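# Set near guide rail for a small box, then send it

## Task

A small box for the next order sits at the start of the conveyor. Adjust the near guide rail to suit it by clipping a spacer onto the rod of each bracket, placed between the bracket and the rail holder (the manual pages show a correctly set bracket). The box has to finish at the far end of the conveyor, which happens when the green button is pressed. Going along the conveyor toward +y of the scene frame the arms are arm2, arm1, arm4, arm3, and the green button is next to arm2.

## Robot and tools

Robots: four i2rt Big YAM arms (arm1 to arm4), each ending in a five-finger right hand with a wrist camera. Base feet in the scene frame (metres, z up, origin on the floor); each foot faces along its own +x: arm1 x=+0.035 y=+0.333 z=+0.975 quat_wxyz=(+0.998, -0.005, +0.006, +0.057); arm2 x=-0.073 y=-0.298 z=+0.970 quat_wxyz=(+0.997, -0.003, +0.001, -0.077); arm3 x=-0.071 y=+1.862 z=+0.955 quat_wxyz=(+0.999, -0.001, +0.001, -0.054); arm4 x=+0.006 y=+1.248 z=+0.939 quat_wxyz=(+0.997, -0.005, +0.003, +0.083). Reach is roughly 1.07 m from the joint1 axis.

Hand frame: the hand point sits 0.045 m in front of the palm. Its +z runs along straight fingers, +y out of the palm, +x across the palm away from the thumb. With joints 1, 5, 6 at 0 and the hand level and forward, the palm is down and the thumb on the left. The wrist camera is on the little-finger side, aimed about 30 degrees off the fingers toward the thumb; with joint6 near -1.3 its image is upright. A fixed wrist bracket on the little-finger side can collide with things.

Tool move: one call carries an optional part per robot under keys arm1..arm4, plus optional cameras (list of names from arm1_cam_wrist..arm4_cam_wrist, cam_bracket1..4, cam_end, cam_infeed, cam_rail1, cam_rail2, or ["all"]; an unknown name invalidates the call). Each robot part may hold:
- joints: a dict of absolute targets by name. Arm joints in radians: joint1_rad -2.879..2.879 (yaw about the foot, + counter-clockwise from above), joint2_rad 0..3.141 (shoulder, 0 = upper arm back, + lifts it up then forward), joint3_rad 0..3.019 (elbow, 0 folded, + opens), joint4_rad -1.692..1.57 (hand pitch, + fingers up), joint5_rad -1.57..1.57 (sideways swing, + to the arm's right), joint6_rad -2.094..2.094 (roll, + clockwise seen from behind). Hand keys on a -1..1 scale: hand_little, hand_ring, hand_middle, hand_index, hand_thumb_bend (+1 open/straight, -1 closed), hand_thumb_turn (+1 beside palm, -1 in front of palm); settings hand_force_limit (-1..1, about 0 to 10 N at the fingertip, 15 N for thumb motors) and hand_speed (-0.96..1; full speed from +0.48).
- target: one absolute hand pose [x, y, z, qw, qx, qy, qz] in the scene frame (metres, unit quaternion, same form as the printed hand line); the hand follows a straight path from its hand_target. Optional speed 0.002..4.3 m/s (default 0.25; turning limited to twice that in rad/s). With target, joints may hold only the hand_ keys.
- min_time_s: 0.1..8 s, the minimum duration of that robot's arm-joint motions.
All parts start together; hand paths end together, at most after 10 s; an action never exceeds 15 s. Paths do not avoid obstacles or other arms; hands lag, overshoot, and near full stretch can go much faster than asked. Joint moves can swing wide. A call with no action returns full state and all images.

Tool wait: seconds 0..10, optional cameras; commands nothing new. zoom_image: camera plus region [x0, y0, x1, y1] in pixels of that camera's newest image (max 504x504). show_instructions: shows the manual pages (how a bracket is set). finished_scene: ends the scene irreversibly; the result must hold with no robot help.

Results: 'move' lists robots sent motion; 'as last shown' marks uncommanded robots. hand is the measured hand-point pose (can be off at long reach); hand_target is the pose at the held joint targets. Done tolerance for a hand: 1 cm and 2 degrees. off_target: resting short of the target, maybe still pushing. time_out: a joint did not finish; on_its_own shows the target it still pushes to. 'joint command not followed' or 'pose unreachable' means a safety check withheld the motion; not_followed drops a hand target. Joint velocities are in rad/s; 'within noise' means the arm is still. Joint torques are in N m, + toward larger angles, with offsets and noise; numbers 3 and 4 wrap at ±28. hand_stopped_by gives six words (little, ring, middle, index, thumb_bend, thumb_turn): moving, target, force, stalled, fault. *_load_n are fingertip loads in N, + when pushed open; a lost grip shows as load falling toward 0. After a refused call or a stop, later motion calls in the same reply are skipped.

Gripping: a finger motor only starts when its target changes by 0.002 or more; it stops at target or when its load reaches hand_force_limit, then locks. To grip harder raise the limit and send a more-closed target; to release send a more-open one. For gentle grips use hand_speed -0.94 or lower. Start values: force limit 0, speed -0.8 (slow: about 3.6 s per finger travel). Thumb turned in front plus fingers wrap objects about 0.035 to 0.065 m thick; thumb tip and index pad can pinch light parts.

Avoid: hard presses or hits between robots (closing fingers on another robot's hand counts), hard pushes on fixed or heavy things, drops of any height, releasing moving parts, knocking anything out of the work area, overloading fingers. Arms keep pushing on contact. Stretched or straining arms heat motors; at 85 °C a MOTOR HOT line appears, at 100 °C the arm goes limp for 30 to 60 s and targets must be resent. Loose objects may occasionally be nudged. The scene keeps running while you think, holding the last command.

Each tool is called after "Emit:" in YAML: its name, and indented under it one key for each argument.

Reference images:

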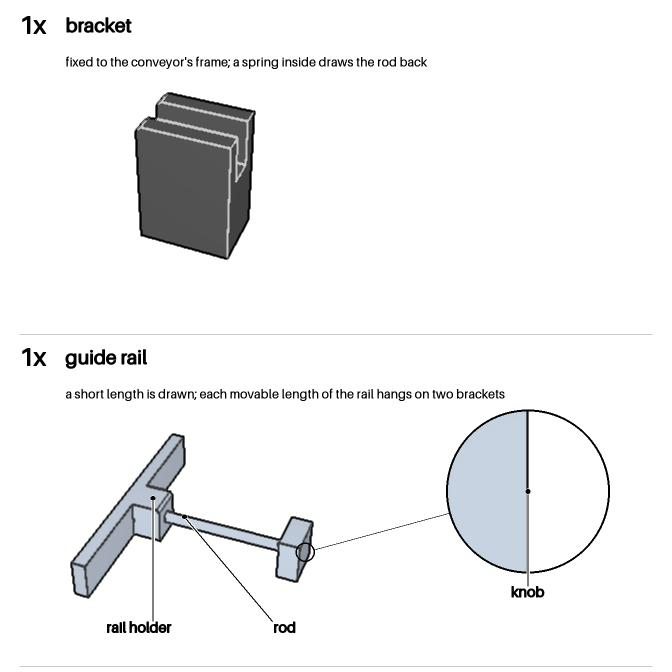

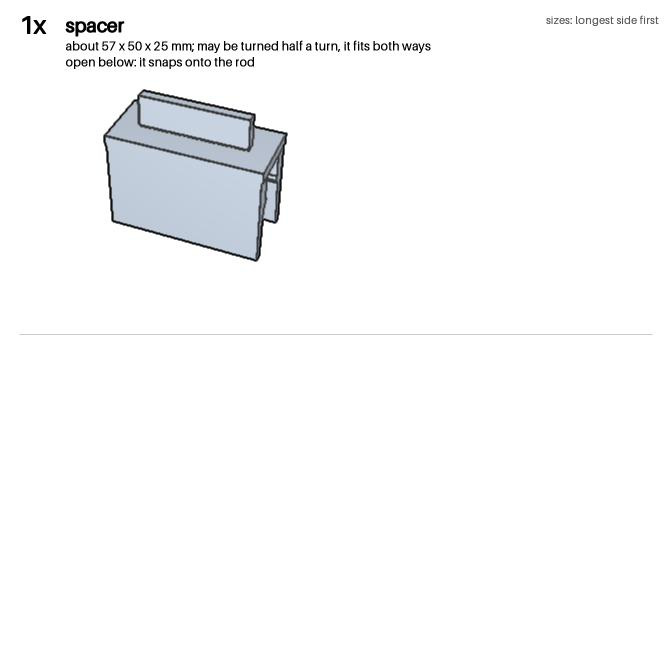

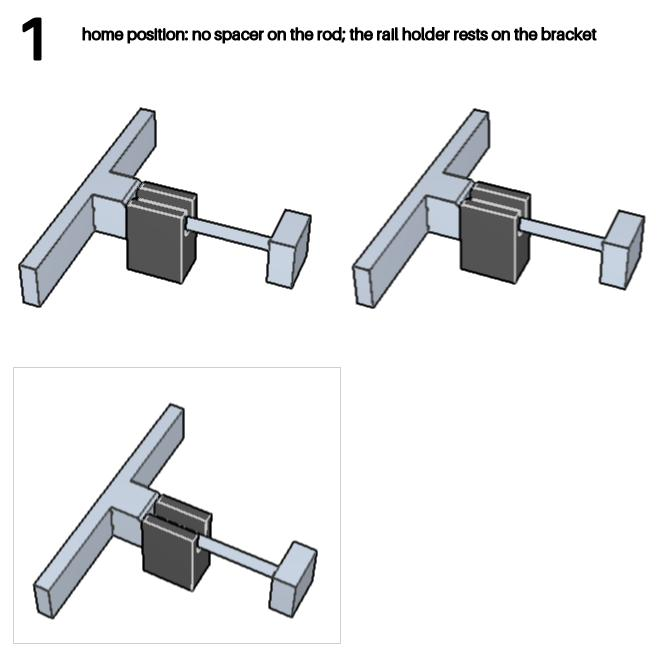

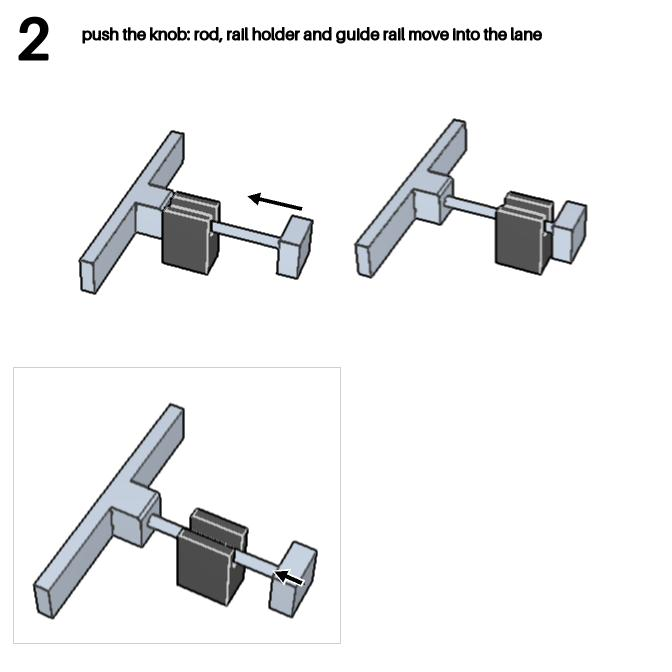

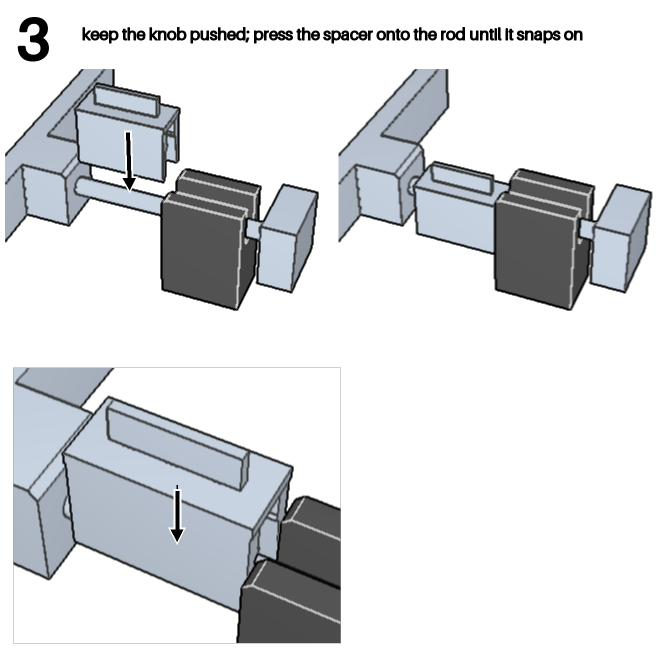

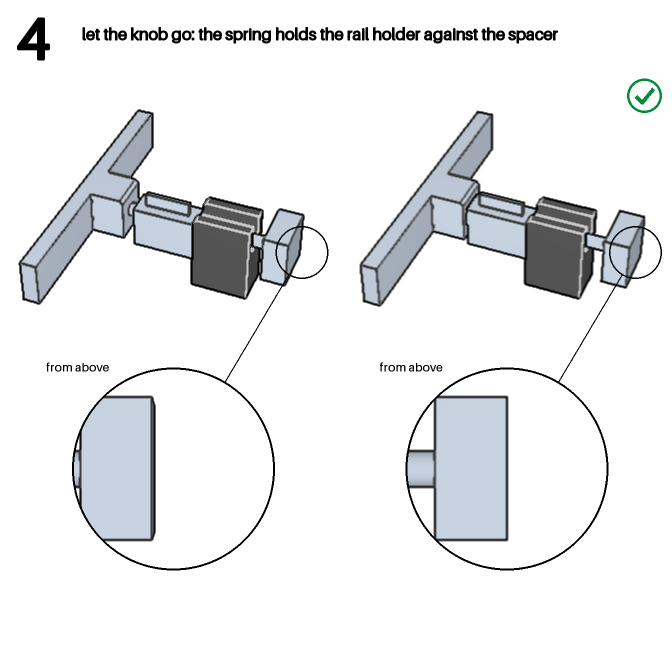

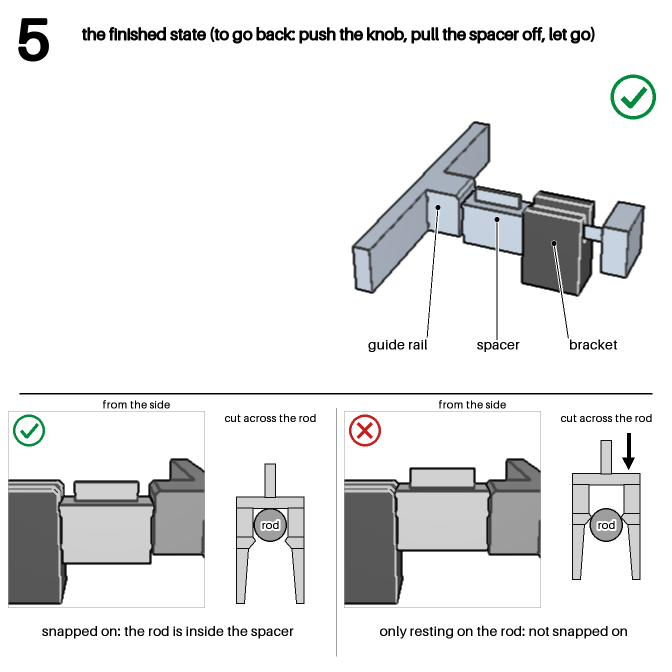

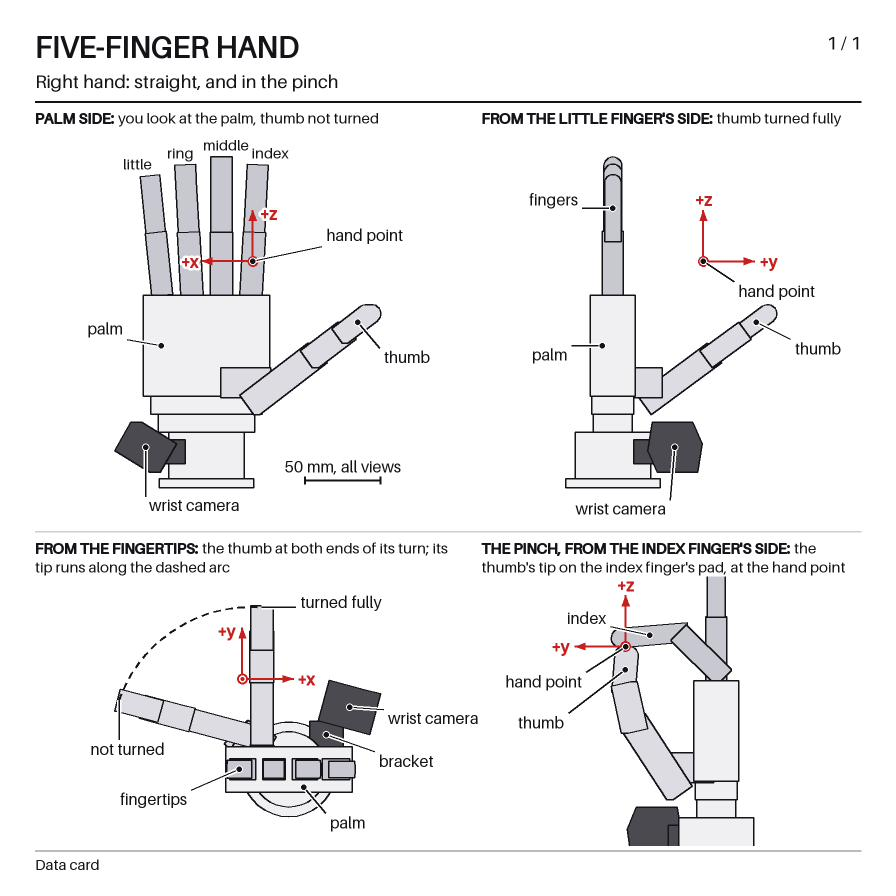

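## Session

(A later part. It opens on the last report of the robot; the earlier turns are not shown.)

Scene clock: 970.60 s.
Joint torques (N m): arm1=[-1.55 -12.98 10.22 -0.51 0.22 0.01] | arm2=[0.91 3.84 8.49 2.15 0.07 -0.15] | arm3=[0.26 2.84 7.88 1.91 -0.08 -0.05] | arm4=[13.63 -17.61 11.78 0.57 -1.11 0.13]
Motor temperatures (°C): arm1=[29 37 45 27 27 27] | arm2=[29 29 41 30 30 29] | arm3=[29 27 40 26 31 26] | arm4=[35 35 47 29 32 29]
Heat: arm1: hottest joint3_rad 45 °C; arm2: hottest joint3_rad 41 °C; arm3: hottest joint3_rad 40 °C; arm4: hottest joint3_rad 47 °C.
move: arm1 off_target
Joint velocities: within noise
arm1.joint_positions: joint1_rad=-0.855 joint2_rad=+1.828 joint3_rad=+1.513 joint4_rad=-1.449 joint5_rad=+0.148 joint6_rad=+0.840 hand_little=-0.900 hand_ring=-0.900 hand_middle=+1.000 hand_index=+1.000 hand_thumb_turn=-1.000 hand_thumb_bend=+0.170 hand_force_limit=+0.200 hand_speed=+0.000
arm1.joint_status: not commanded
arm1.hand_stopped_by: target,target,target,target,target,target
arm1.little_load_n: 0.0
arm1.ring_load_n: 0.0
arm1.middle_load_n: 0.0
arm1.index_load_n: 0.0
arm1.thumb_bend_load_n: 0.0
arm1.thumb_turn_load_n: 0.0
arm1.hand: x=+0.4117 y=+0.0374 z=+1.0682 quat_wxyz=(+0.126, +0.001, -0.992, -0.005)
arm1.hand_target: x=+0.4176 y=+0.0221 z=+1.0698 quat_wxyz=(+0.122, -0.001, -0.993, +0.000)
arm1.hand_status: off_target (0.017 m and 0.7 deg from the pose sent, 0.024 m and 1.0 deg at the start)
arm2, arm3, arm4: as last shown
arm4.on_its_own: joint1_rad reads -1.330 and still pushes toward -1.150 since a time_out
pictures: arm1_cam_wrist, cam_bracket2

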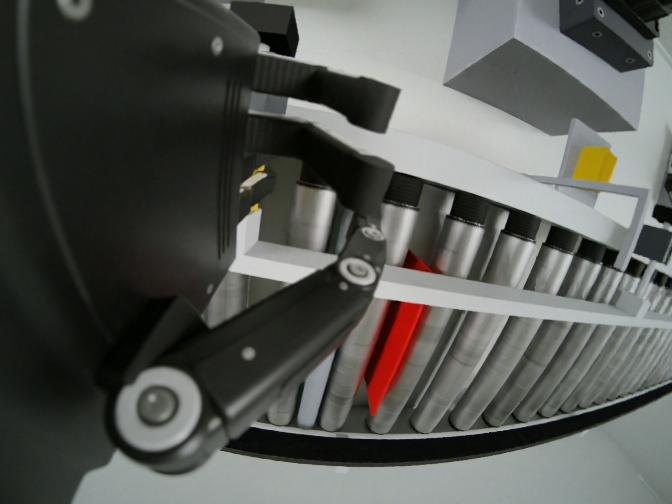

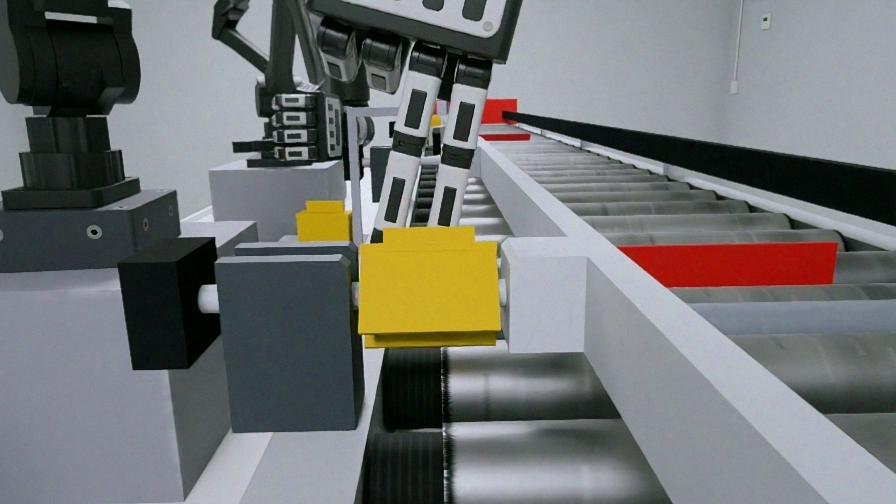

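Emit:
move:
  arm1: {"target": [0.419, 0.006, 1.072, 0.1225, 0, -0.9925, 0], "speed": 0.05}
  cameras: ["cam_bracket2", "arm1_cam_wrist"]

Emit:
zoom_image:
  camera: "cam_bracket2"
  region: [340, 180, 520, 360]

Scene clock: 975.10 s.
Joint torques (N m): arm1=[-1.85 -13.16 10.25 -0.53 0.28 0] | arm2=[0.97 3.84 8.51 2.17 0.07 -0.15] | arm3=[0.21 2.84 7.87 1.91 -0.08 -0.05] | arm4=[13.74 -17.61 11.77 0.58 -1.1 0.14]
Motor temperatures (°C): arm1=[29 37 46 27 27 27] | arm2=[29 29 41 30 30 29] | arm3=[29 27 40 26 31 26] | arm4=[35 35 47 29 32 29]
Heat: arm1: hottest joint3_rad 46 °C; arm2: hottest joint3_rad 41 °C; arm3: hottest joint3_rad 40 °C; arm4: hottest joint3_rad 47 °C.
move: arm1 off_target
Joint velocities: within noise
arm1.joint_positions: joint1_rad=-0.869 joint2_rad=+1.851 joint3_rad=+1.557 joint4_rad=-1.473 joint5_rad=+0.149 joint6_rad=+0.806 hand_little=-0.900 hand_ring=-0.900 hand_middle=+1.000 hand_index=+1.000 hand_thumb_turn=-1.000 hand_thumb_bend=+0.170 hand_force_limit=+0.200 hand_speed=+0.000
arm1.joint_status: not commanded
arm1.hand_stopped_by: target,target,target,target,target,target
arm1.little_load_n: 0.5
arm1.ring_load_n: 0.0
arm1.middle_load_n: 0.0
arm1.index_load_n: -1.5
arm1.thumb_bend_load_n: 0.0
arm1.thumb_turn_load_n: 0.0
arm1.hand: x=+0.4124 y=+0.0265 z=+1.0730 quat_wxyz=(+0.128, +0.011, -0.992, -0.008)
arm1.hand_target: x=+0.4161 y=+0.0094 z=+1.0726 quat_wxyz=(+0.126, +0.006, -0.992, -0.005)
arm1.hand_status: off_target (0.022 m and 1.7 deg from the pose sent, 0.032 m and 0.7 deg at the start)
arm2, arm3, arm4: as last shown
arm3.ring_load_n: -0.5
arm4.little_load_n: 0.5
arm4.thumb_turn_load_n: 0.5
arm4.on_its_own: joint1_rad reads -1.330 and still pushes toward -1.150 since a time_out
pictures: arm1_cam_wrist, cam_bracket2

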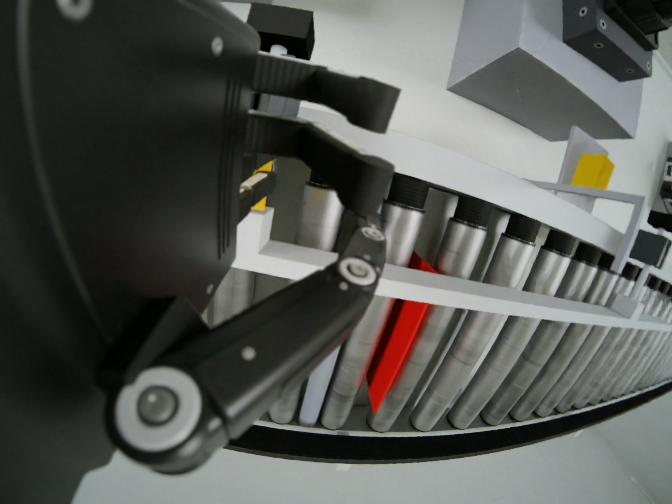

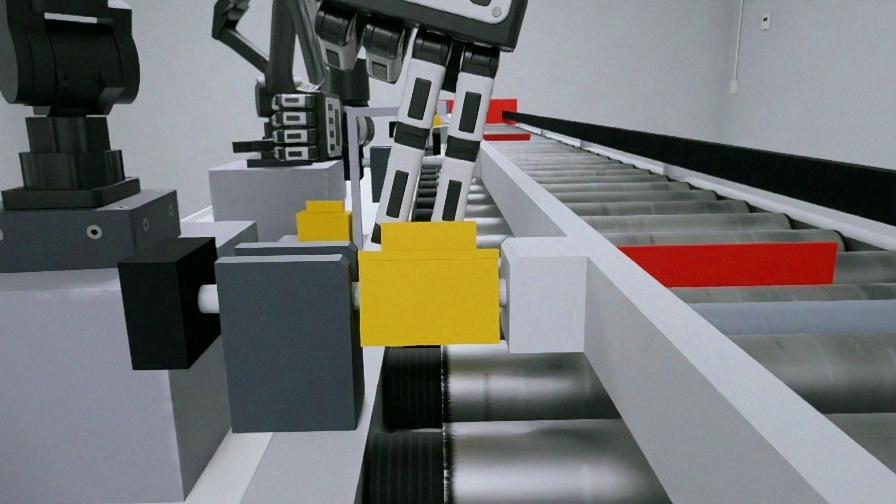

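Scaled by 2.800.

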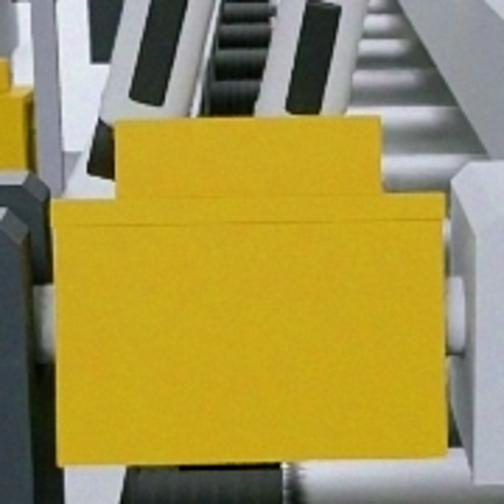

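Emit:
move:
  arm1: {"target": [0.418, 0.048, 1.085, 0.1225, 0, -0.9925, 0], "speed": 0.08}

Emit:
move:
  arm1: {"target": [0.416, 0.042, 1.13, 0.1225, 0, -0.9925, 0], "speed": 0.1}

Emit:
move:
  arm1: {"target": [0.413, 0.0155, 1.095, 0.1225, 0, -0.9925, 0], "speed": 0.08}
  cameras: ["cam_bracket2", "arm1_cam_wrist"]

Emit:
zoom_image:
  camera: "cam_bracket2"
  region: [340, 140, 520, 320]

Emit:
zoom_image:
  camera: "arm1_cam_wrist"
  region: [225, 130, 325, 230]

Scene clock: 985.70 s.
Joint torques (N m): arm1=[0.38 -15.38 6.65 -0.51 0.01 0.26] | arm2=[0.91 3.78 8.49 2.15 0.07 -0.15] | arm3=[0.21 2.84 7.87 1.91 -0.08 -0.05] | arm4=[13.68 -17.61 11.75 0.57 -1.1 0.12]
Motor temperatures (°C): arm1=[29 37 47 27 27 27] | arm2=[29 29 41 30 30 29] | arm3=[29 27 40 26 30 26] | arm4=[35 35 47 29 32 29]
Heat: arm1: hottest joint3_rad 47 °C; arm2: hottest joint3_rad 41 °C; arm3: hottest joint3_rad 40 °C; arm4: hottest joint3_rad 47 °C.
move: arm1 done
Joint velocities: within noise
arm1.joint_positions: joint1_rad=-0.843 joint2_rad=+1.812 joint3_rad=+1.531 joint4_rad=-1.463 joint5_rad=+0.149 joint6_rad=+0.864 hand_little=-0.900 hand_ring=-0.900 hand_middle=+1.000 hand_index=+1.000 hand_thumb_turn=-1.000 hand_thumb_bend=+0.170 hand_force_limit=+0.200 hand_speed=+0.000
arm1.joint_status: not commanded
arm1.hand_stopped_by: target,target,target,target,target,target
arm1.little_load_n: 0.0
arm1.ring_load_n: 0.0
arm1.middle_load_n: 0.0
arm1.index_load_n: 0.0
arm1.thumb_bend_load_n: 0.0
arm1.thumb_turn_load_n: 0.0
arm1.hand: x=+0.4195 y=+0.0387 z=+1.0811 quat_wxyz=(+0.119, -0.006, -0.993, +0.005)
arm1.hand_target: x=+0.4207 y=+0.0450 z=+1.0845 quat_wxyz=(+0.119, -0.006, -0.993, +0.005)
arm1.hand_status: done (0.010 m and 0.9 deg from the pose sent, 0.025 m and 1.7 deg at the start)
arm2, arm3, arm4: as last shown
arm3.ring_load_n: 0.0
arm4.little_load_n: 0.0
arm4.thumb_turn_load_n: 0.0
arm4.on_its_own: joint1_rad reads -1.330 and still pushes toward -1.150 since a time_out
pictures: none

Scene clock: 986.73 s.
Joint torques (N m): arm1=[-0.38 -15.09 10.07 -0.99 0.07 0] | arm2=[0.97 3.78 8.5 2.18 0.07 -0.14] | arm3=[0.21 2.84 7.87 1.91 -0.08 -0.05] | arm4=[13.68 -17.55 11.78 0.54 -1.11 0.12]
Motor temperatures (°C): arm1=[29 37 47 27 27 27] | arm2=[29 29 41 30 30 29] | arm3=[29 27 40 26 30 26] | arm4=[35 35 48 29 32 29]
Heat: arm1: hottest joint3_rad 47 °C; arm2: hottest joint3_rad 41 °C; arm3: hottest joint3_rad 40 °C; arm4: hottest joint3_rad 48 °C.
move: arm1 off_target
Joint velocities: within noise
arm1.joint_positions: joint1_rad=-0.843 joint2_rad=+1.789 joint3_rad=+1.574 joint4_rad=-1.575 joint5_rad=+0.149 joint6_rad=+0.863 hand_little=-0.900 hand_ring=-0.900 hand_middle=+1.000 hand_index=+1.000 hand_thumb_turn=-1.000 hand_thumb_bend=+0.170 hand_force_limit=+0.200 hand_speed=+0.000
arm1.joint_status: not commanded
arm1.hand_stopped_by: target,target,target,target,target,target
arm1.little_load_n: 0.0
arm1.ring_load_n: 0.0
arm1.middle_load_n: 0.0
arm1.index_load_n: 0.0
arm1.thumb_bend_load_n: 0.0
arm1.thumb_turn_load_n: 0.0
arm1.hand: x=+0.4091 y=+0.0485 z=+1.1123 quat_wxyz=(+0.137, -0.003, -0.991, -0.011)
arm1.hand_target: x=+0.4163 y=+0.0417 z=+1.1301 quat_wxyz=(+0.122, +0.000, -0.993, +0.001)
arm1.hand_status: off_target (0.020 m and 2.1 deg from the pose sent, 0.049 m and 0.9 deg at the start)
arm2, arm3, arm4: as last shown
arm4.on_its_own: joint1_rad reads -1.330 and still pushes toward -1.150 since a time_out
pictures: none

Scene clock: 987.87 s.
Joint torques (N m): arm1=[-1.32 -13.39 9.25 0.1 0.16 -0.02] | arm2=[0.85 3.84 8.5 2.17 0.07 -0.15] | arm3=[0.21 2.84 7.87 1.91 -0.08 -0.05] | arm4=[13.63 -17.67 11.75 0.55 -1.1 0.14]
Motor temperatures (°C): arm1=[29 37 48 27 27 27] | arm2=[29 29 41 30 30 29] | arm3=[29 27 40 26 30 26] | arm4=[35 35 48 29 32 29]
Heat: arm1: hottest joint3_rad 48 °C; arm2: hottest joint3_rad 41 °C; arm3: hottest joint3_rad 40 °C; arm4: hottest joint3_rad 48 °C.
move: arm1 off_target
Joint velocities: within noise
arm1.joint_positions: joint1_rad=-0.874 joint2_rad=+1.818 joint3_rad=+1.574 joint4_rad=-1.522 joint5_rad=+0.152 joint6_rad=+0.824 hand_little=-0.900 hand_ring=-0.900 hand_middle=+1.000 hand_index=+1.000 hand_thumb_turn=-1.000 hand_thumb_bend=+0.170 hand_force_limit=+0.200 hand_speed=+0.000
arm1.joint_status: not commanded
arm1.hand_stopped_by: target,target,target,target,target,target
arm1.little_load_n: 0.0
arm1.ring_load_n: 0.0
arm1.middle_load_n: 0.0
arm1.index_load_n: 0.0
arm1.thumb_bend_load_n: 0.0
arm1.thumb_turn_load_n: 0.0
arm1.hand: x=+0.4074 y=+0.0283 z=+1.0960 quat_wxyz=(+0.129, +0.000, -0.992, -0.006)
arm1.hand_target: x=+0.4126 y=+0.0156 z=+1.0948 quat_wxyz=(+0.122, +0.000, -0.992, +0.000)
arm1.hand_status: off_target (0.014 m and 1.0 deg from the pose sent, 0.037 m and 2.1 deg at the start)
arm2, arm3, arm4: as last shown
arm4.thumb_turn_load_n: 0.5
arm4.on_its_own: joint1_rad reads -1.330 and still pushes toward -1.150 since a time_out
pictures: arm1_cam_wrist, cam_bracket2

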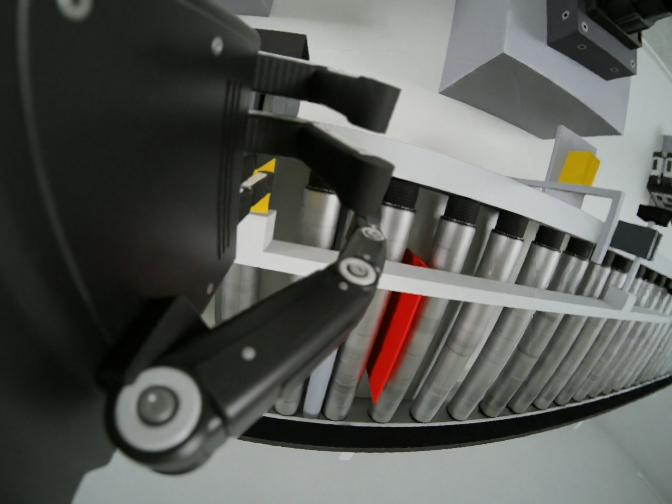

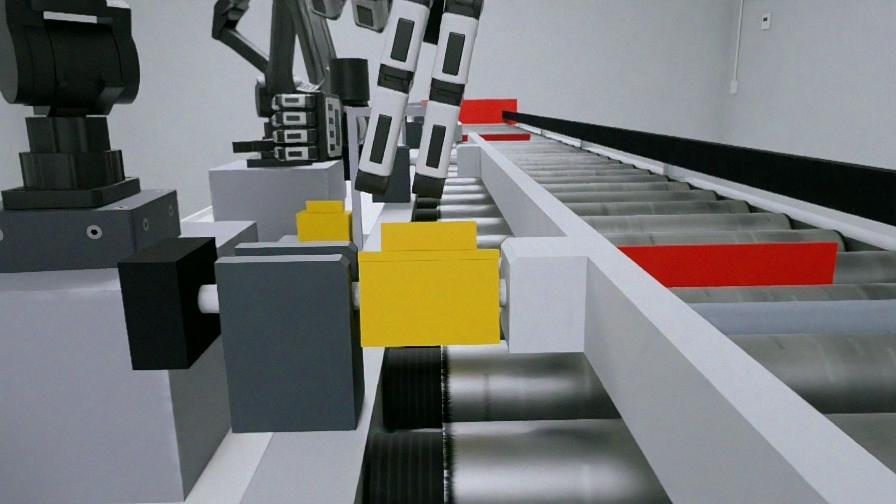

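Scaled by 2.800.

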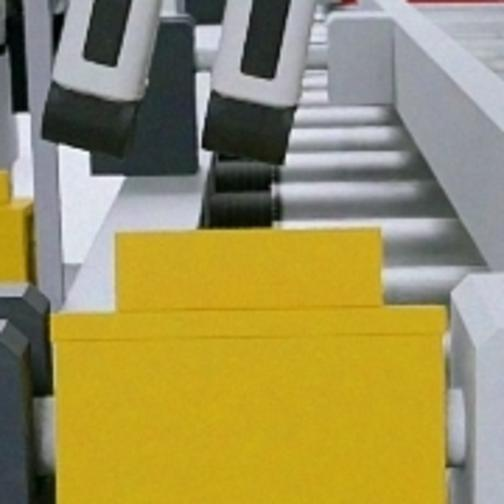

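Scaled by 5.040 from the camera's image (finer frame: 960x720).

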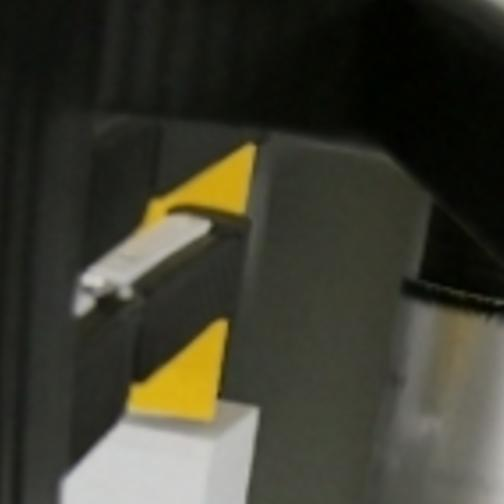

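Emit:
move:
  arm1: {"target": [0.424, 0.009, 1.090, 0.1225, 0, -0.9925, 0], "speed": 0.08}
  cameras: ["cam_bracket2"]

Emit:
zoom_image:
  camera: "cam_bracket2"
  region: [340, 140, 520, 320]

Scene clock: 992.20 s.
Joint torques (N m): arm1=[-1.03 -13.63 10.4 0.03 0.17 0.06] | arm2=[0.97 3.78 8.5 2.18 0.07 -0.14] | arm3=[0.26 2.84 7.88 1.91 -0.07 -0.05] | arm4=[13.68 -17.61 11.75 0.57 -1.11 0.14]
Motor temperatures (°C): arm1=[29 37 48 27 27 27] | arm2=[29 29 41 30 30 29] | arm3=[29 27 40 26 30 26] | arm4=[35 35 48 29 32 29]
Heat: arm1: hottest joint3_rad 48 °C; arm2: hottest joint3_rad 41 °C; arm3: hottest joint3_rad 40 °C; arm4: hottest joint3_rad 48 °C.
move: arm1 off_target
Joint velocities: within noise
arm1.joint_positions: joint1_rad=-0.874 joint2_rad=+1.851 joint3_rad=+1.593 joint4_rad=-1.522 joint5_rad=+0.152 joint6_rad=+0.824 hand_little=-0.900 hand_ring=-0.900 hand_middle=+1.000 hand_index=+1.000 hand_thumb_turn=-1.000 hand_thumb_bend=+0.170 hand_force_limit=+0.200 hand_speed=+0.000
arm1.joint_status: not commanded
arm1.hand_stopped_by: target,target,target,target,target,target
arm1.little_load_n: 0.0
arm1.ring_load_n: 0.0
arm1.middle_load_n: 0.0
arm1.index_load_n: 0.0
arm1.thumb_bend_load_n: 0.0
arm1.thumb_turn_load_n: 0.0
arm1.hand: x=+0.4118 y=+0.0239 z=+1.0866 quat_wxyz=(+0.134, +0.000, -0.991, -0.011)
arm1.hand_target: x=+0.4234 y=+0.0097 z=+1.0896 quat_wxyz=(+0.123, +0.000, -0.992, +0.000)
arm1.hand_status: off_target (0.020 m and 1.8 deg from the pose sent, 0.026 m and 1.0 deg at the start)
arm2, arm3, arm4: as last shown
arm4.thumb_turn_load_n: 0.0
arm4.on_its_own: joint1_rad reads -1.330 and still pushes toward -1.150 since a time_out

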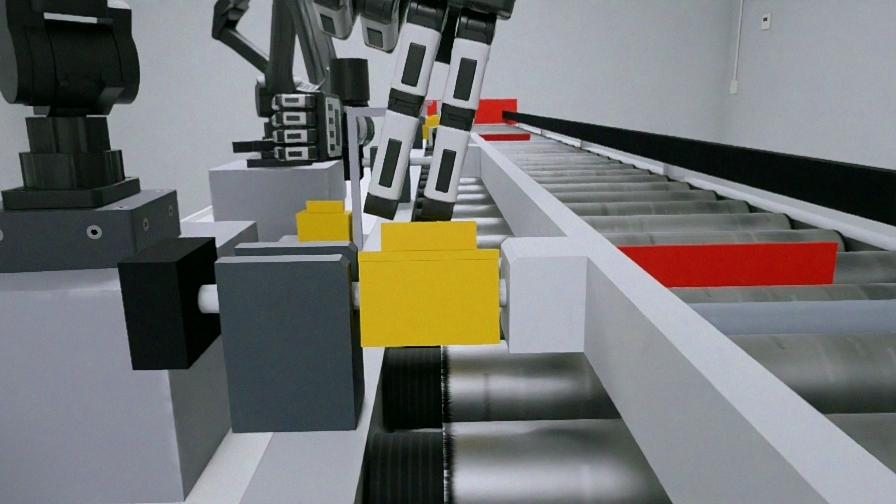

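Scaled by 2.800.

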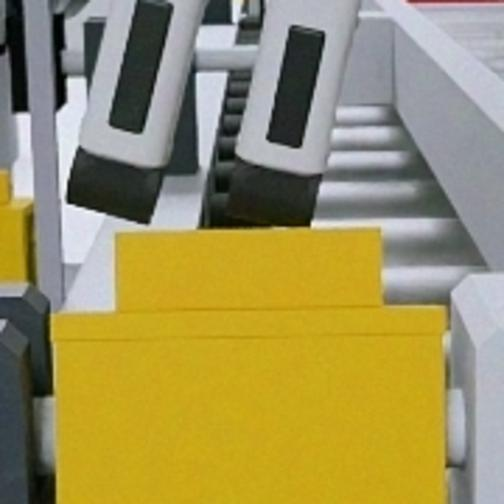

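Emit:
move:
  arm1: {"target": [0.433, 0.006, 1.100, 0.1225, 0, -0.9925, 0], "speed": 0.08}
  cameras: ["cam_bracket2"]

Emit:
zoom_image:
  camera: "cam_bracket2"
  region: [340, 140, 520, 320]

Scene clock: 996.73 s.
Joint torques (N m): arm1=[0.15 -13.98 10.33 -0.8 0.07 0.14] | arm2=[1.03 3.78 8.5 2.18 0.07 -0.15] | arm3=[0.26 2.84 7.87 1.91 -0.08 -0.05] | arm4=[13.8 -17.61 11.78 0.54 -1.1 0.13]
Motor temperatures (°C): arm1=[29 37 48 27 27 27] | arm2=[29 29 41 30 30 29] | arm3=[29 27 40 26 30 26] | arm4=[35 35 48 28 32 29]
Heat: arm1: hottest joint3_rad 48 °C; arm2: hottest joint3_rad 41 °C; arm3: hottest joint3_rad 40 °C; arm4: hottest joint3_rad 48 °C.
move: arm1 off_target
Joint velocities: within noise
arm1.joint_positions: joint1_rad=-0.874 joint2_rad=+1.864 joint3_rad=+1.649 joint4_rad=-1.539 joint5_rad=+0.152 joint6_rad=+0.824 hand_little=-0.900 hand_ring=-0.900 hand_middle=+1.000 hand_index=+1.000 hand_thumb_turn=-1.000 hand_thumb_bend=+0.170 hand_force_limit=+0.200 hand_speed=+0.000
arm1.joint_status: not commanded
arm1.hand_stopped_by: target,target,target,target,target,target
arm1.little_load_n: 0.0
arm1.ring_load_n: 0.0
arm1.middle_load_n: 0.0
arm1.index_load_n: 0.0
arm1.thumb_bend_load_n: 0.0
arm1.thumb_turn_load_n: 0.0
arm1.hand: x=+0.4232 y=+0.0133 z=+1.0983 quat_wxyz=(+0.124, -0.001, -0.992, -0.002)
arm1.hand_target: x=+0.4329 y=+0.0063 z=+1.0997 quat_wxyz=(+0.122, +0.000, -0.993, +0.000)
arm1.hand_status: off_target (0.012 m and 0.3 deg from the pose sent, 0.031 m and 1.8 deg at the start)
arm2.joint_positions: joint1_rad=+0.146 joint2_rad=+0.560 joint3_rad=+1.336 joint4_rad=-1.211 joint5_rad=+0.058 joint6_rad=-1.149 hand_little=+1.000 hand_ring=+1.000 hand_middle=+1.000 hand_index=+1.000 hand_thumb_turn=+1.000 hand_thumb_bend=+1.000 hand_force_limit=+0.000 hand_speed=-0.800
arm2.joint_status: not commanded
arm2.hand_stopped_by: target,target,target,target,target,target
arm2.little_load_n: 0.0
arm2.ring_load_n: 0.0
arm2.middle_load_n: 0.0
arm2.index_load_n: 0.0
arm2.thumb_bend_load_n: 0.0
arm2.thumb_turn_load_n: 0.0
arm2.hand: x=+0.1562 y=-0.3514 z=+1.4671 quat_wxyz=(-0.084, +0.821, -0.194, +0.530)
arm2.hand_target: x=+0.1552 y=-0.3513 z=+1.4789 quat_wxyz=(-0.086, +0.814, -0.192, +0.541)
arm2.hand_status: not commanded
arm3.joint_positions: joint1_rad=-0.183 joint2_rad=+0.625 joint3_rad=+1.366 joint4_rad=-1.295 joint5_rad=-0.032 joint6_rad=-1.281 hand_little=+1.000 hand_ring=+1.000 hand_middle=+1.000 hand_index=+1.000 hand_thumb_turn=+1.000 hand_thumb_bend=+1.000 hand_force_limit=+0.000 hand_speed=-0.800
arm3.joint_status: not commanded
arm3.hand_stopped_by: target,target,target,target,target,target
arm3.little_load_n: 0.0
arm3.ring_load_n: 0.0
arm3.middle_load_n: 0.0
arm3.index_load_n: 0.5
arm3.thumb_bend_load_n: 0.0
arm3.thumb_turn_load_n: 0.0
arm3.hand: x=+0.1496 y=+1.7528 z=+1.4379 quat_wxyz=(-0.013, +0.840, -0.242, +0.485)
arm3.hand_target: x=+0.1488 y=+1.7531 z=+1.4458 quat_wxyz=(-0.013, +0.836, -0.241, +0.494)
arm3.hand_status: not commanded
arm4.joint_positions: joint1_rad=-1.330 joint2_rad=+2.314 joint3_rad=+1.506 joint4_rad=+0.890 joint5_rad=+0.528 joint6_rad=-1.590 hand_little=-0.950 hand_ring=-0.950 hand_middle=-0.950 hand_index=-0.950 hand_thumb_turn=-0.950 hand_thumb_bend=+1.000 hand_force_limit=+0.000 hand_speed=+0.000
arm4.joint_status: not commanded
arm4.hand_stopped_by: target,target,target,target,target,target
arm4.little_load_n: 0.0
arm4.ring_load_n: 0.0
arm4.middle_load_n: 0.0
arm4.index_load_n: 0.0
arm4.thumb_bend_load_n: 0.0
arm4.thumb_turn_load_n: 0.5
arm4.on_its_own: joint1_rad reads -1.330 and still pushes toward -1.150 since a time_out
arm4.hand: x=+0.1867 y=+0.4502 z=+1.0220 quat_wxyz=(+0.546, +0.444, -0.512, +0.493)
arm4.hand_target: x=+0.3376 y=+0.4875 z=+1.0078 quat_wxyz=(+0.487, +0.497, -0.467, +0.545)
arm4.hand_status: not commanded

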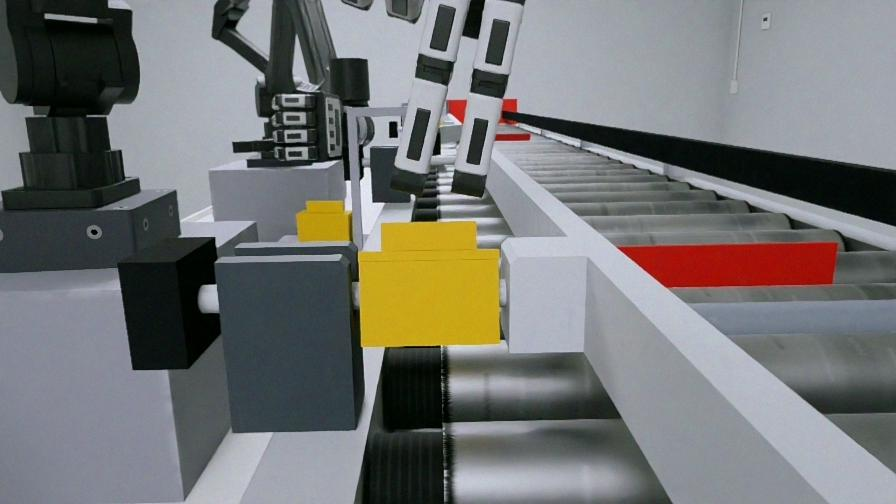

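Scaled by 2.800.

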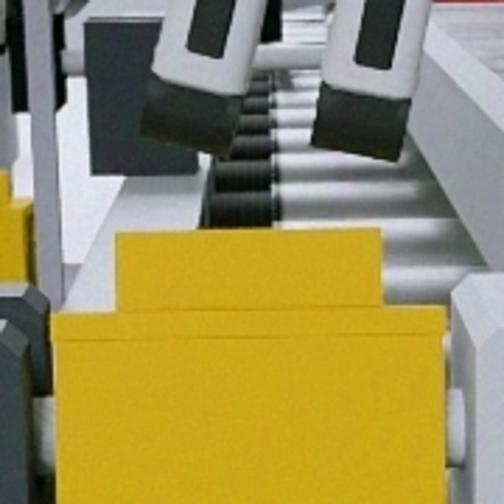

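Emit:
move:
  arm1: {"target": [0.415, 0.033, 1.118, 0.1225, 0, -0.9925, 0], "speed": 0.1}

Emit:
move:
  arm1: {"target": [0.4135, 0.0150, 1.074, 0.1225, 0, -0.9925, 0], "speed": 0.06}
  cameras: ["cam_bracket2", "arm1_cam_wrist"]

Emit:
zoom_image:
  camera: "cam_bracket2"
  region: [340, 140, 520, 320]

Emit:
zoom_image:
  camera: "arm1_cam_wrist"
  region: [225, 130, 325, 230]

Scene clock: 1004.53 s.
Joint torques (N m): arm1=[0.26 -15.21 7.01 -0.76 -0.02 0.25] | arm2=[1.03 3.78 8.5 2.15 0.07 -0.15] | arm3=[0.26 2.84 7.87 1.91 -0.08 -0.05] | arm4=[13.68 -17.61 11.73 0.55 -1.11 0.13]
Motor temperatures (°C): arm1=[29 37 48 27 27 27] | arm2=[29 29 41 30 30 29] | arm3=[29 27 40 26 30 26] | arm4=[35 35 48 28 32 29]
Heat: arm1: hottest joint3_rad 48 °C; arm2: hottest joint3_rad 41 °C; arm3: hottest joint3_rad 40 °C; arm4: hottest joint3_rad 48 °C.
move: arm1 done
Joint velocities: within noise
arm1.joint_positions: joint1_rad=-0.870 joint2_rad=+1.808 joint3_rad=+1.617 joint4_rad=-1.552 joint5_rad=+0.152 joint6_rad=+0.827 hand_little=-0.900 hand_ring=-0.900 hand_middle=+1.000 hand_index=+1.000 hand_thumb_turn=-1.000 hand_thumb_bend=+0.170 hand_force_limit=+0.200 hand_speed=+0.000
arm1.joint_status: not commanded
arm1.hand_stopped_by: target,target,target,target,target,target
arm1.little_load_n: 0.0
arm1.ring_load_n: 0.0
arm1.middle_load_n: 0.0
arm1.index_load_n: 0.0
arm1.thumb_bend_load_n: 0.0
arm1.thumb_turn_load_n: 0.0
arm1.hand: x=+0.4140 y=+0.0246 z=+1.1159 quat_wxyz=(+0.120, -0.001, -0.993, +0.003)
arm1.hand_target: x=+0.4153 y=+0.0333 z=+1.1177 quat_wxyz=(+0.123, +0.001, -0.992, +0.000)
arm1.hand_status: done (0.009 m and 0.4 deg from the pose sent, 0.029 m and 0.3 deg at the start)
arm2, arm3, arm4: as last shown
arm2.little_load_n: 0.5
arm3.index_load_n: 0.0
arm4.thumb_turn_load_n: 0.0
arm4.on_its_own: joint1_rad reads -1.330 and still pushes toward -1.150 since a time_out
pictures: none

Scene clock: 1005.90 s.
Joint torques (N m): arm1=[-1.79 -13.27 6.74 0.29 0.14 0] | arm2=[1.03 3.84 8.5 2.15 0.07 -0.15] | arm3=[0.21 2.84 7.88 1.91 -0.08 -0.05] | arm4=[13.8 -17.61 11.75 0.53 -1.1 0.14]
Motor temperatures (°C): arm1=[29 37 48 27 27 27] | arm2=[29 29 41 30 30 29] | arm3=[29 27 40 26 30 26] | arm4=[35 35 48 28 32 29]
Heat: arm1: hottest joint3_rad 48 °C; arm2: hottest joint3_rad 41 °C; arm3: hottest joint3_rad 40 °C; arm4: hottest joint3_rad 48 °C.
move: arm1 off_target
Joint velocities: within noise
arm1.joint_positions: joint1_rad=-0.870 joint2_rad=+1.832 joint3_rad=+1.576 joint4_rad=-1.473 joint5_rad=+0.152 joint6_rad=+0.824 hand_little=-0.900 hand_ring=-0.900 hand_middle=+1.000 hand_index=+1.000 hand_thumb_turn=-1.000 hand_thumb_bend=+0.170 hand_force_limit=+0.200 hand_speed=+0.000
arm1.joint_status: not commanded
arm1.hand_stopped_by: target,target,target,target,target,target
arm1.little_load_n: 0.0
arm1.ring_load_n: 0.0
arm1.middle_load_n: 0.0
arm1.index_load_n: 0.0
arm1.thumb_bend_load_n: 0.0
arm1.thumb_turn_load_n: 0.0
arm1.hand: x=+0.4181 y=+0.0200 z=+1.0867 quat_wxyz=(+0.115, +0.000, -0.993, +0.007)
arm1.hand_target: x=+0.4133 y=+0.0154 z=+1.0742 quat_wxyz=(+0.122, +0.000, -0.993, +0.000)
arm1.hand_status: off_target (0.014 m and 1.1 deg from the pose sent, 0.043 m and 0.4 deg at the start)
arm2, arm3, arm4: as last shown
arm2.little_load_n: 0.0
arm4.thumb_turn_load_n: 0.5
arm4.on_its_own: joint1_rad reads -1.330 and still pushes toward -1.150 since a time_out
pictures: arm1_cam_wrist, cam_bracket2

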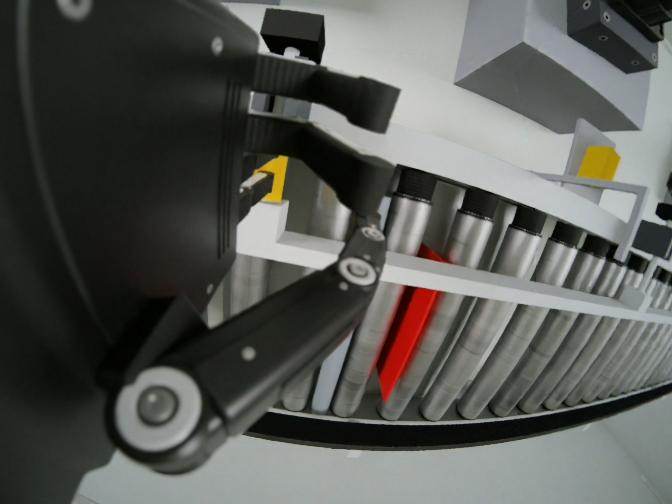

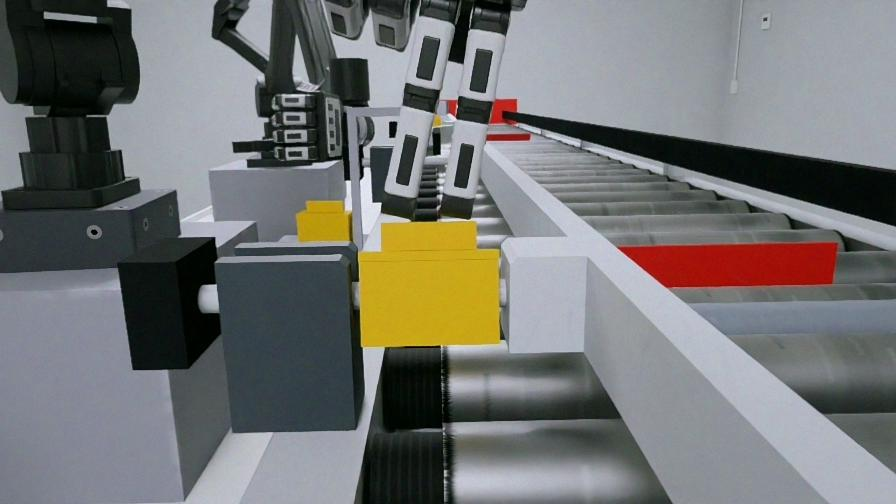

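Scaled by 2.800.

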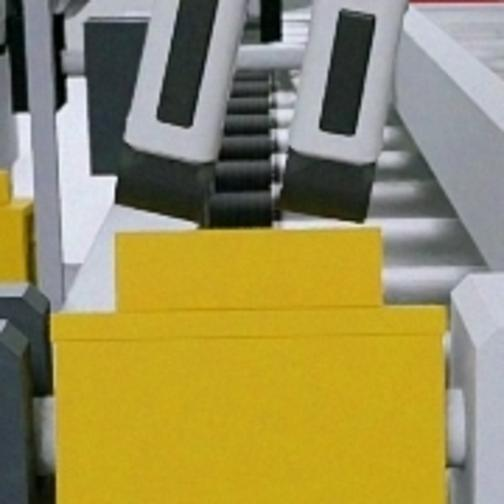

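Scaled by 5.040 from the camera's image (finer frame: 960x720).

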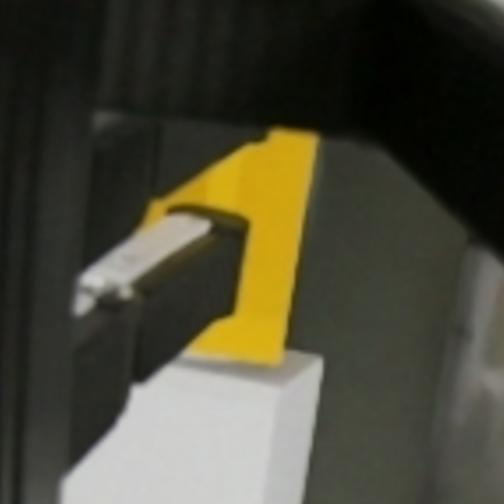

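Emit:
move:
  arm1: {"target": [0.4135, 0.0155, 1.045, 0.1225, 0, -0.9925, 0], "speed": 0.05}
  cameras: ["cam_bracket2", "arm1_cam_wrist"]

Emit:
zoom_image:
  camera: "cam_bracket2"
  region: [340, 140, 520, 320]

Emit:
zoom_image:
  camera: "arm1_cam_wrist"
  region: [225, 130, 325, 230]

Scene clock: 1010.87 s.
Joint torques (N m): arm1=[-1.9 -12.92 6.58 0.34 0.18 0.01] | arm2=[0.97 3.84 8.51 2.17 0.07 -0.15] | arm3=[0.21 2.84 7.88 1.91 -0.08 -0.05] | arm4=[13.8 -17.44 11.75 0.59 -1.1 0.14]
Motor temperatures (°C): arm1=[29 37 48 27 27 27] | arm2=[29 29 41 30 30 29] | arm3=[29 27 40 26 30 26] | arm4=[35 35 48 28 32 29]
Heat: arm1: hottest joint3_rad 48 °C; arm2: hottest joint3_rad 41 °C; arm3: hottest joint3_rad 40 °C; arm4: hottest joint3_rad 48 °C.
move: arm1 off_target
Joint velocities: within noise
arm1.joint_positions: joint1_rad=-0.870 joint2_rad=+1.845 joint3_rad=+1.531 joint4_rad=-1.421 joint5_rad=+0.151 joint6_rad=+0.809 hand_little=-0.900 hand_ring=-0.900 hand_middle=+1.000 hand_index=+1.000 hand_thumb_turn=-1.000 hand_thumb_bend=+0.170 hand_force_limit=+0.200 hand_speed=+0.000
arm1.joint_status: not commanded
arm1.hand_stopped_by: target,target,target,target,target,target
arm1.little_load_n: 0.0
arm1.ring_load_n: 0.0
arm1.middle_load_n: 0.0
arm1.index_load_n: -1.5
arm1.thumb_bend_load_n: 0.0
arm1.thumb_turn_load_n: 0.0
arm1.hand: x=+0.4149 y=+0.0226 z=+1.0645 quat_wxyz=(+0.117, +0.008, -0.993, +0.004)
arm1.hand_target: x=+0.4094 y=+0.0195 z=+1.0466 quat_wxyz=(+0.127, +0.006, -0.992, -0.005)
arm1.hand_status: off_target (0.021 m and 1.2 deg from the pose sent, 0.042 m and 1.1 deg at the start)
arm2, arm3, arm4: as last shown
arm4.little_load_n: -0.5
arm4.thumb_turn_load_n: 0.0
arm4.on_its_own: joint1_rad reads -1.330 and still pushes toward -1.150 since a time_out
pictures: arm1_cam_wrist, cam_bracket2

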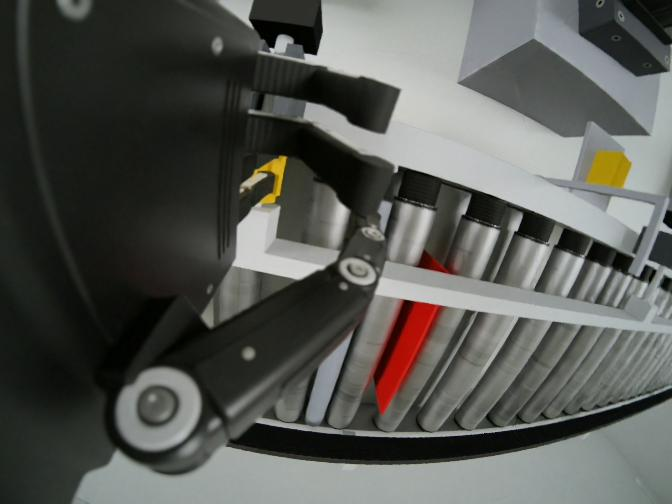

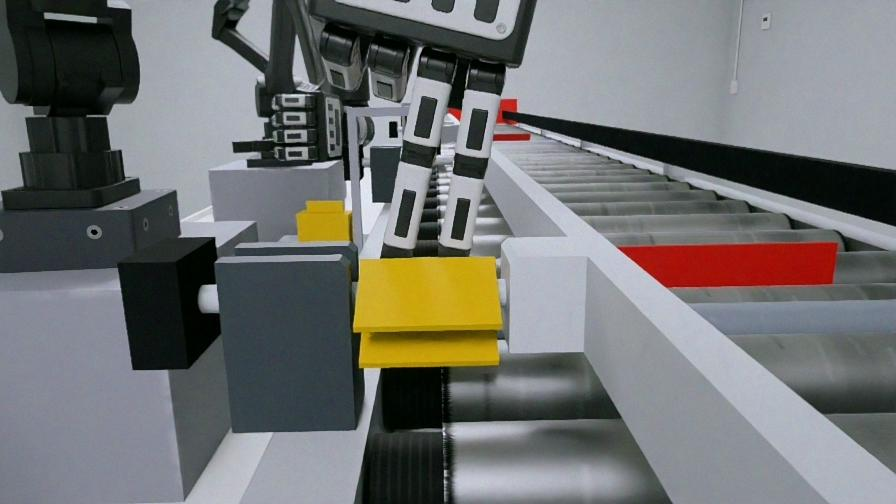

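Scaled by 2.800.

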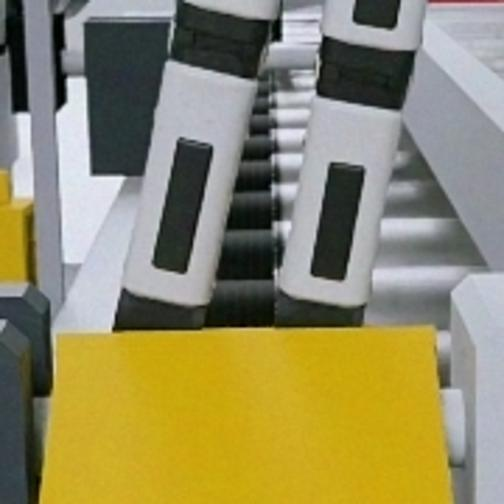

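Scaled by 5.040 from the camera's image (finer frame: 960x720).

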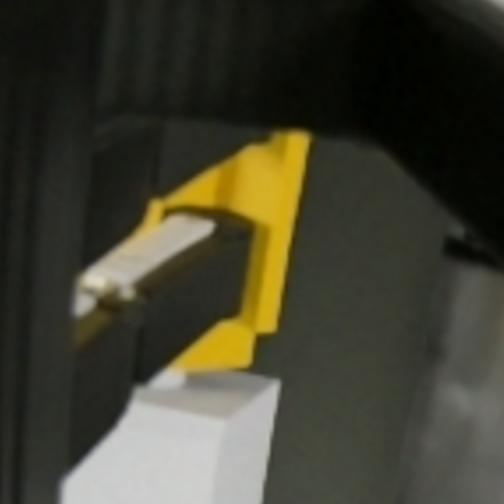

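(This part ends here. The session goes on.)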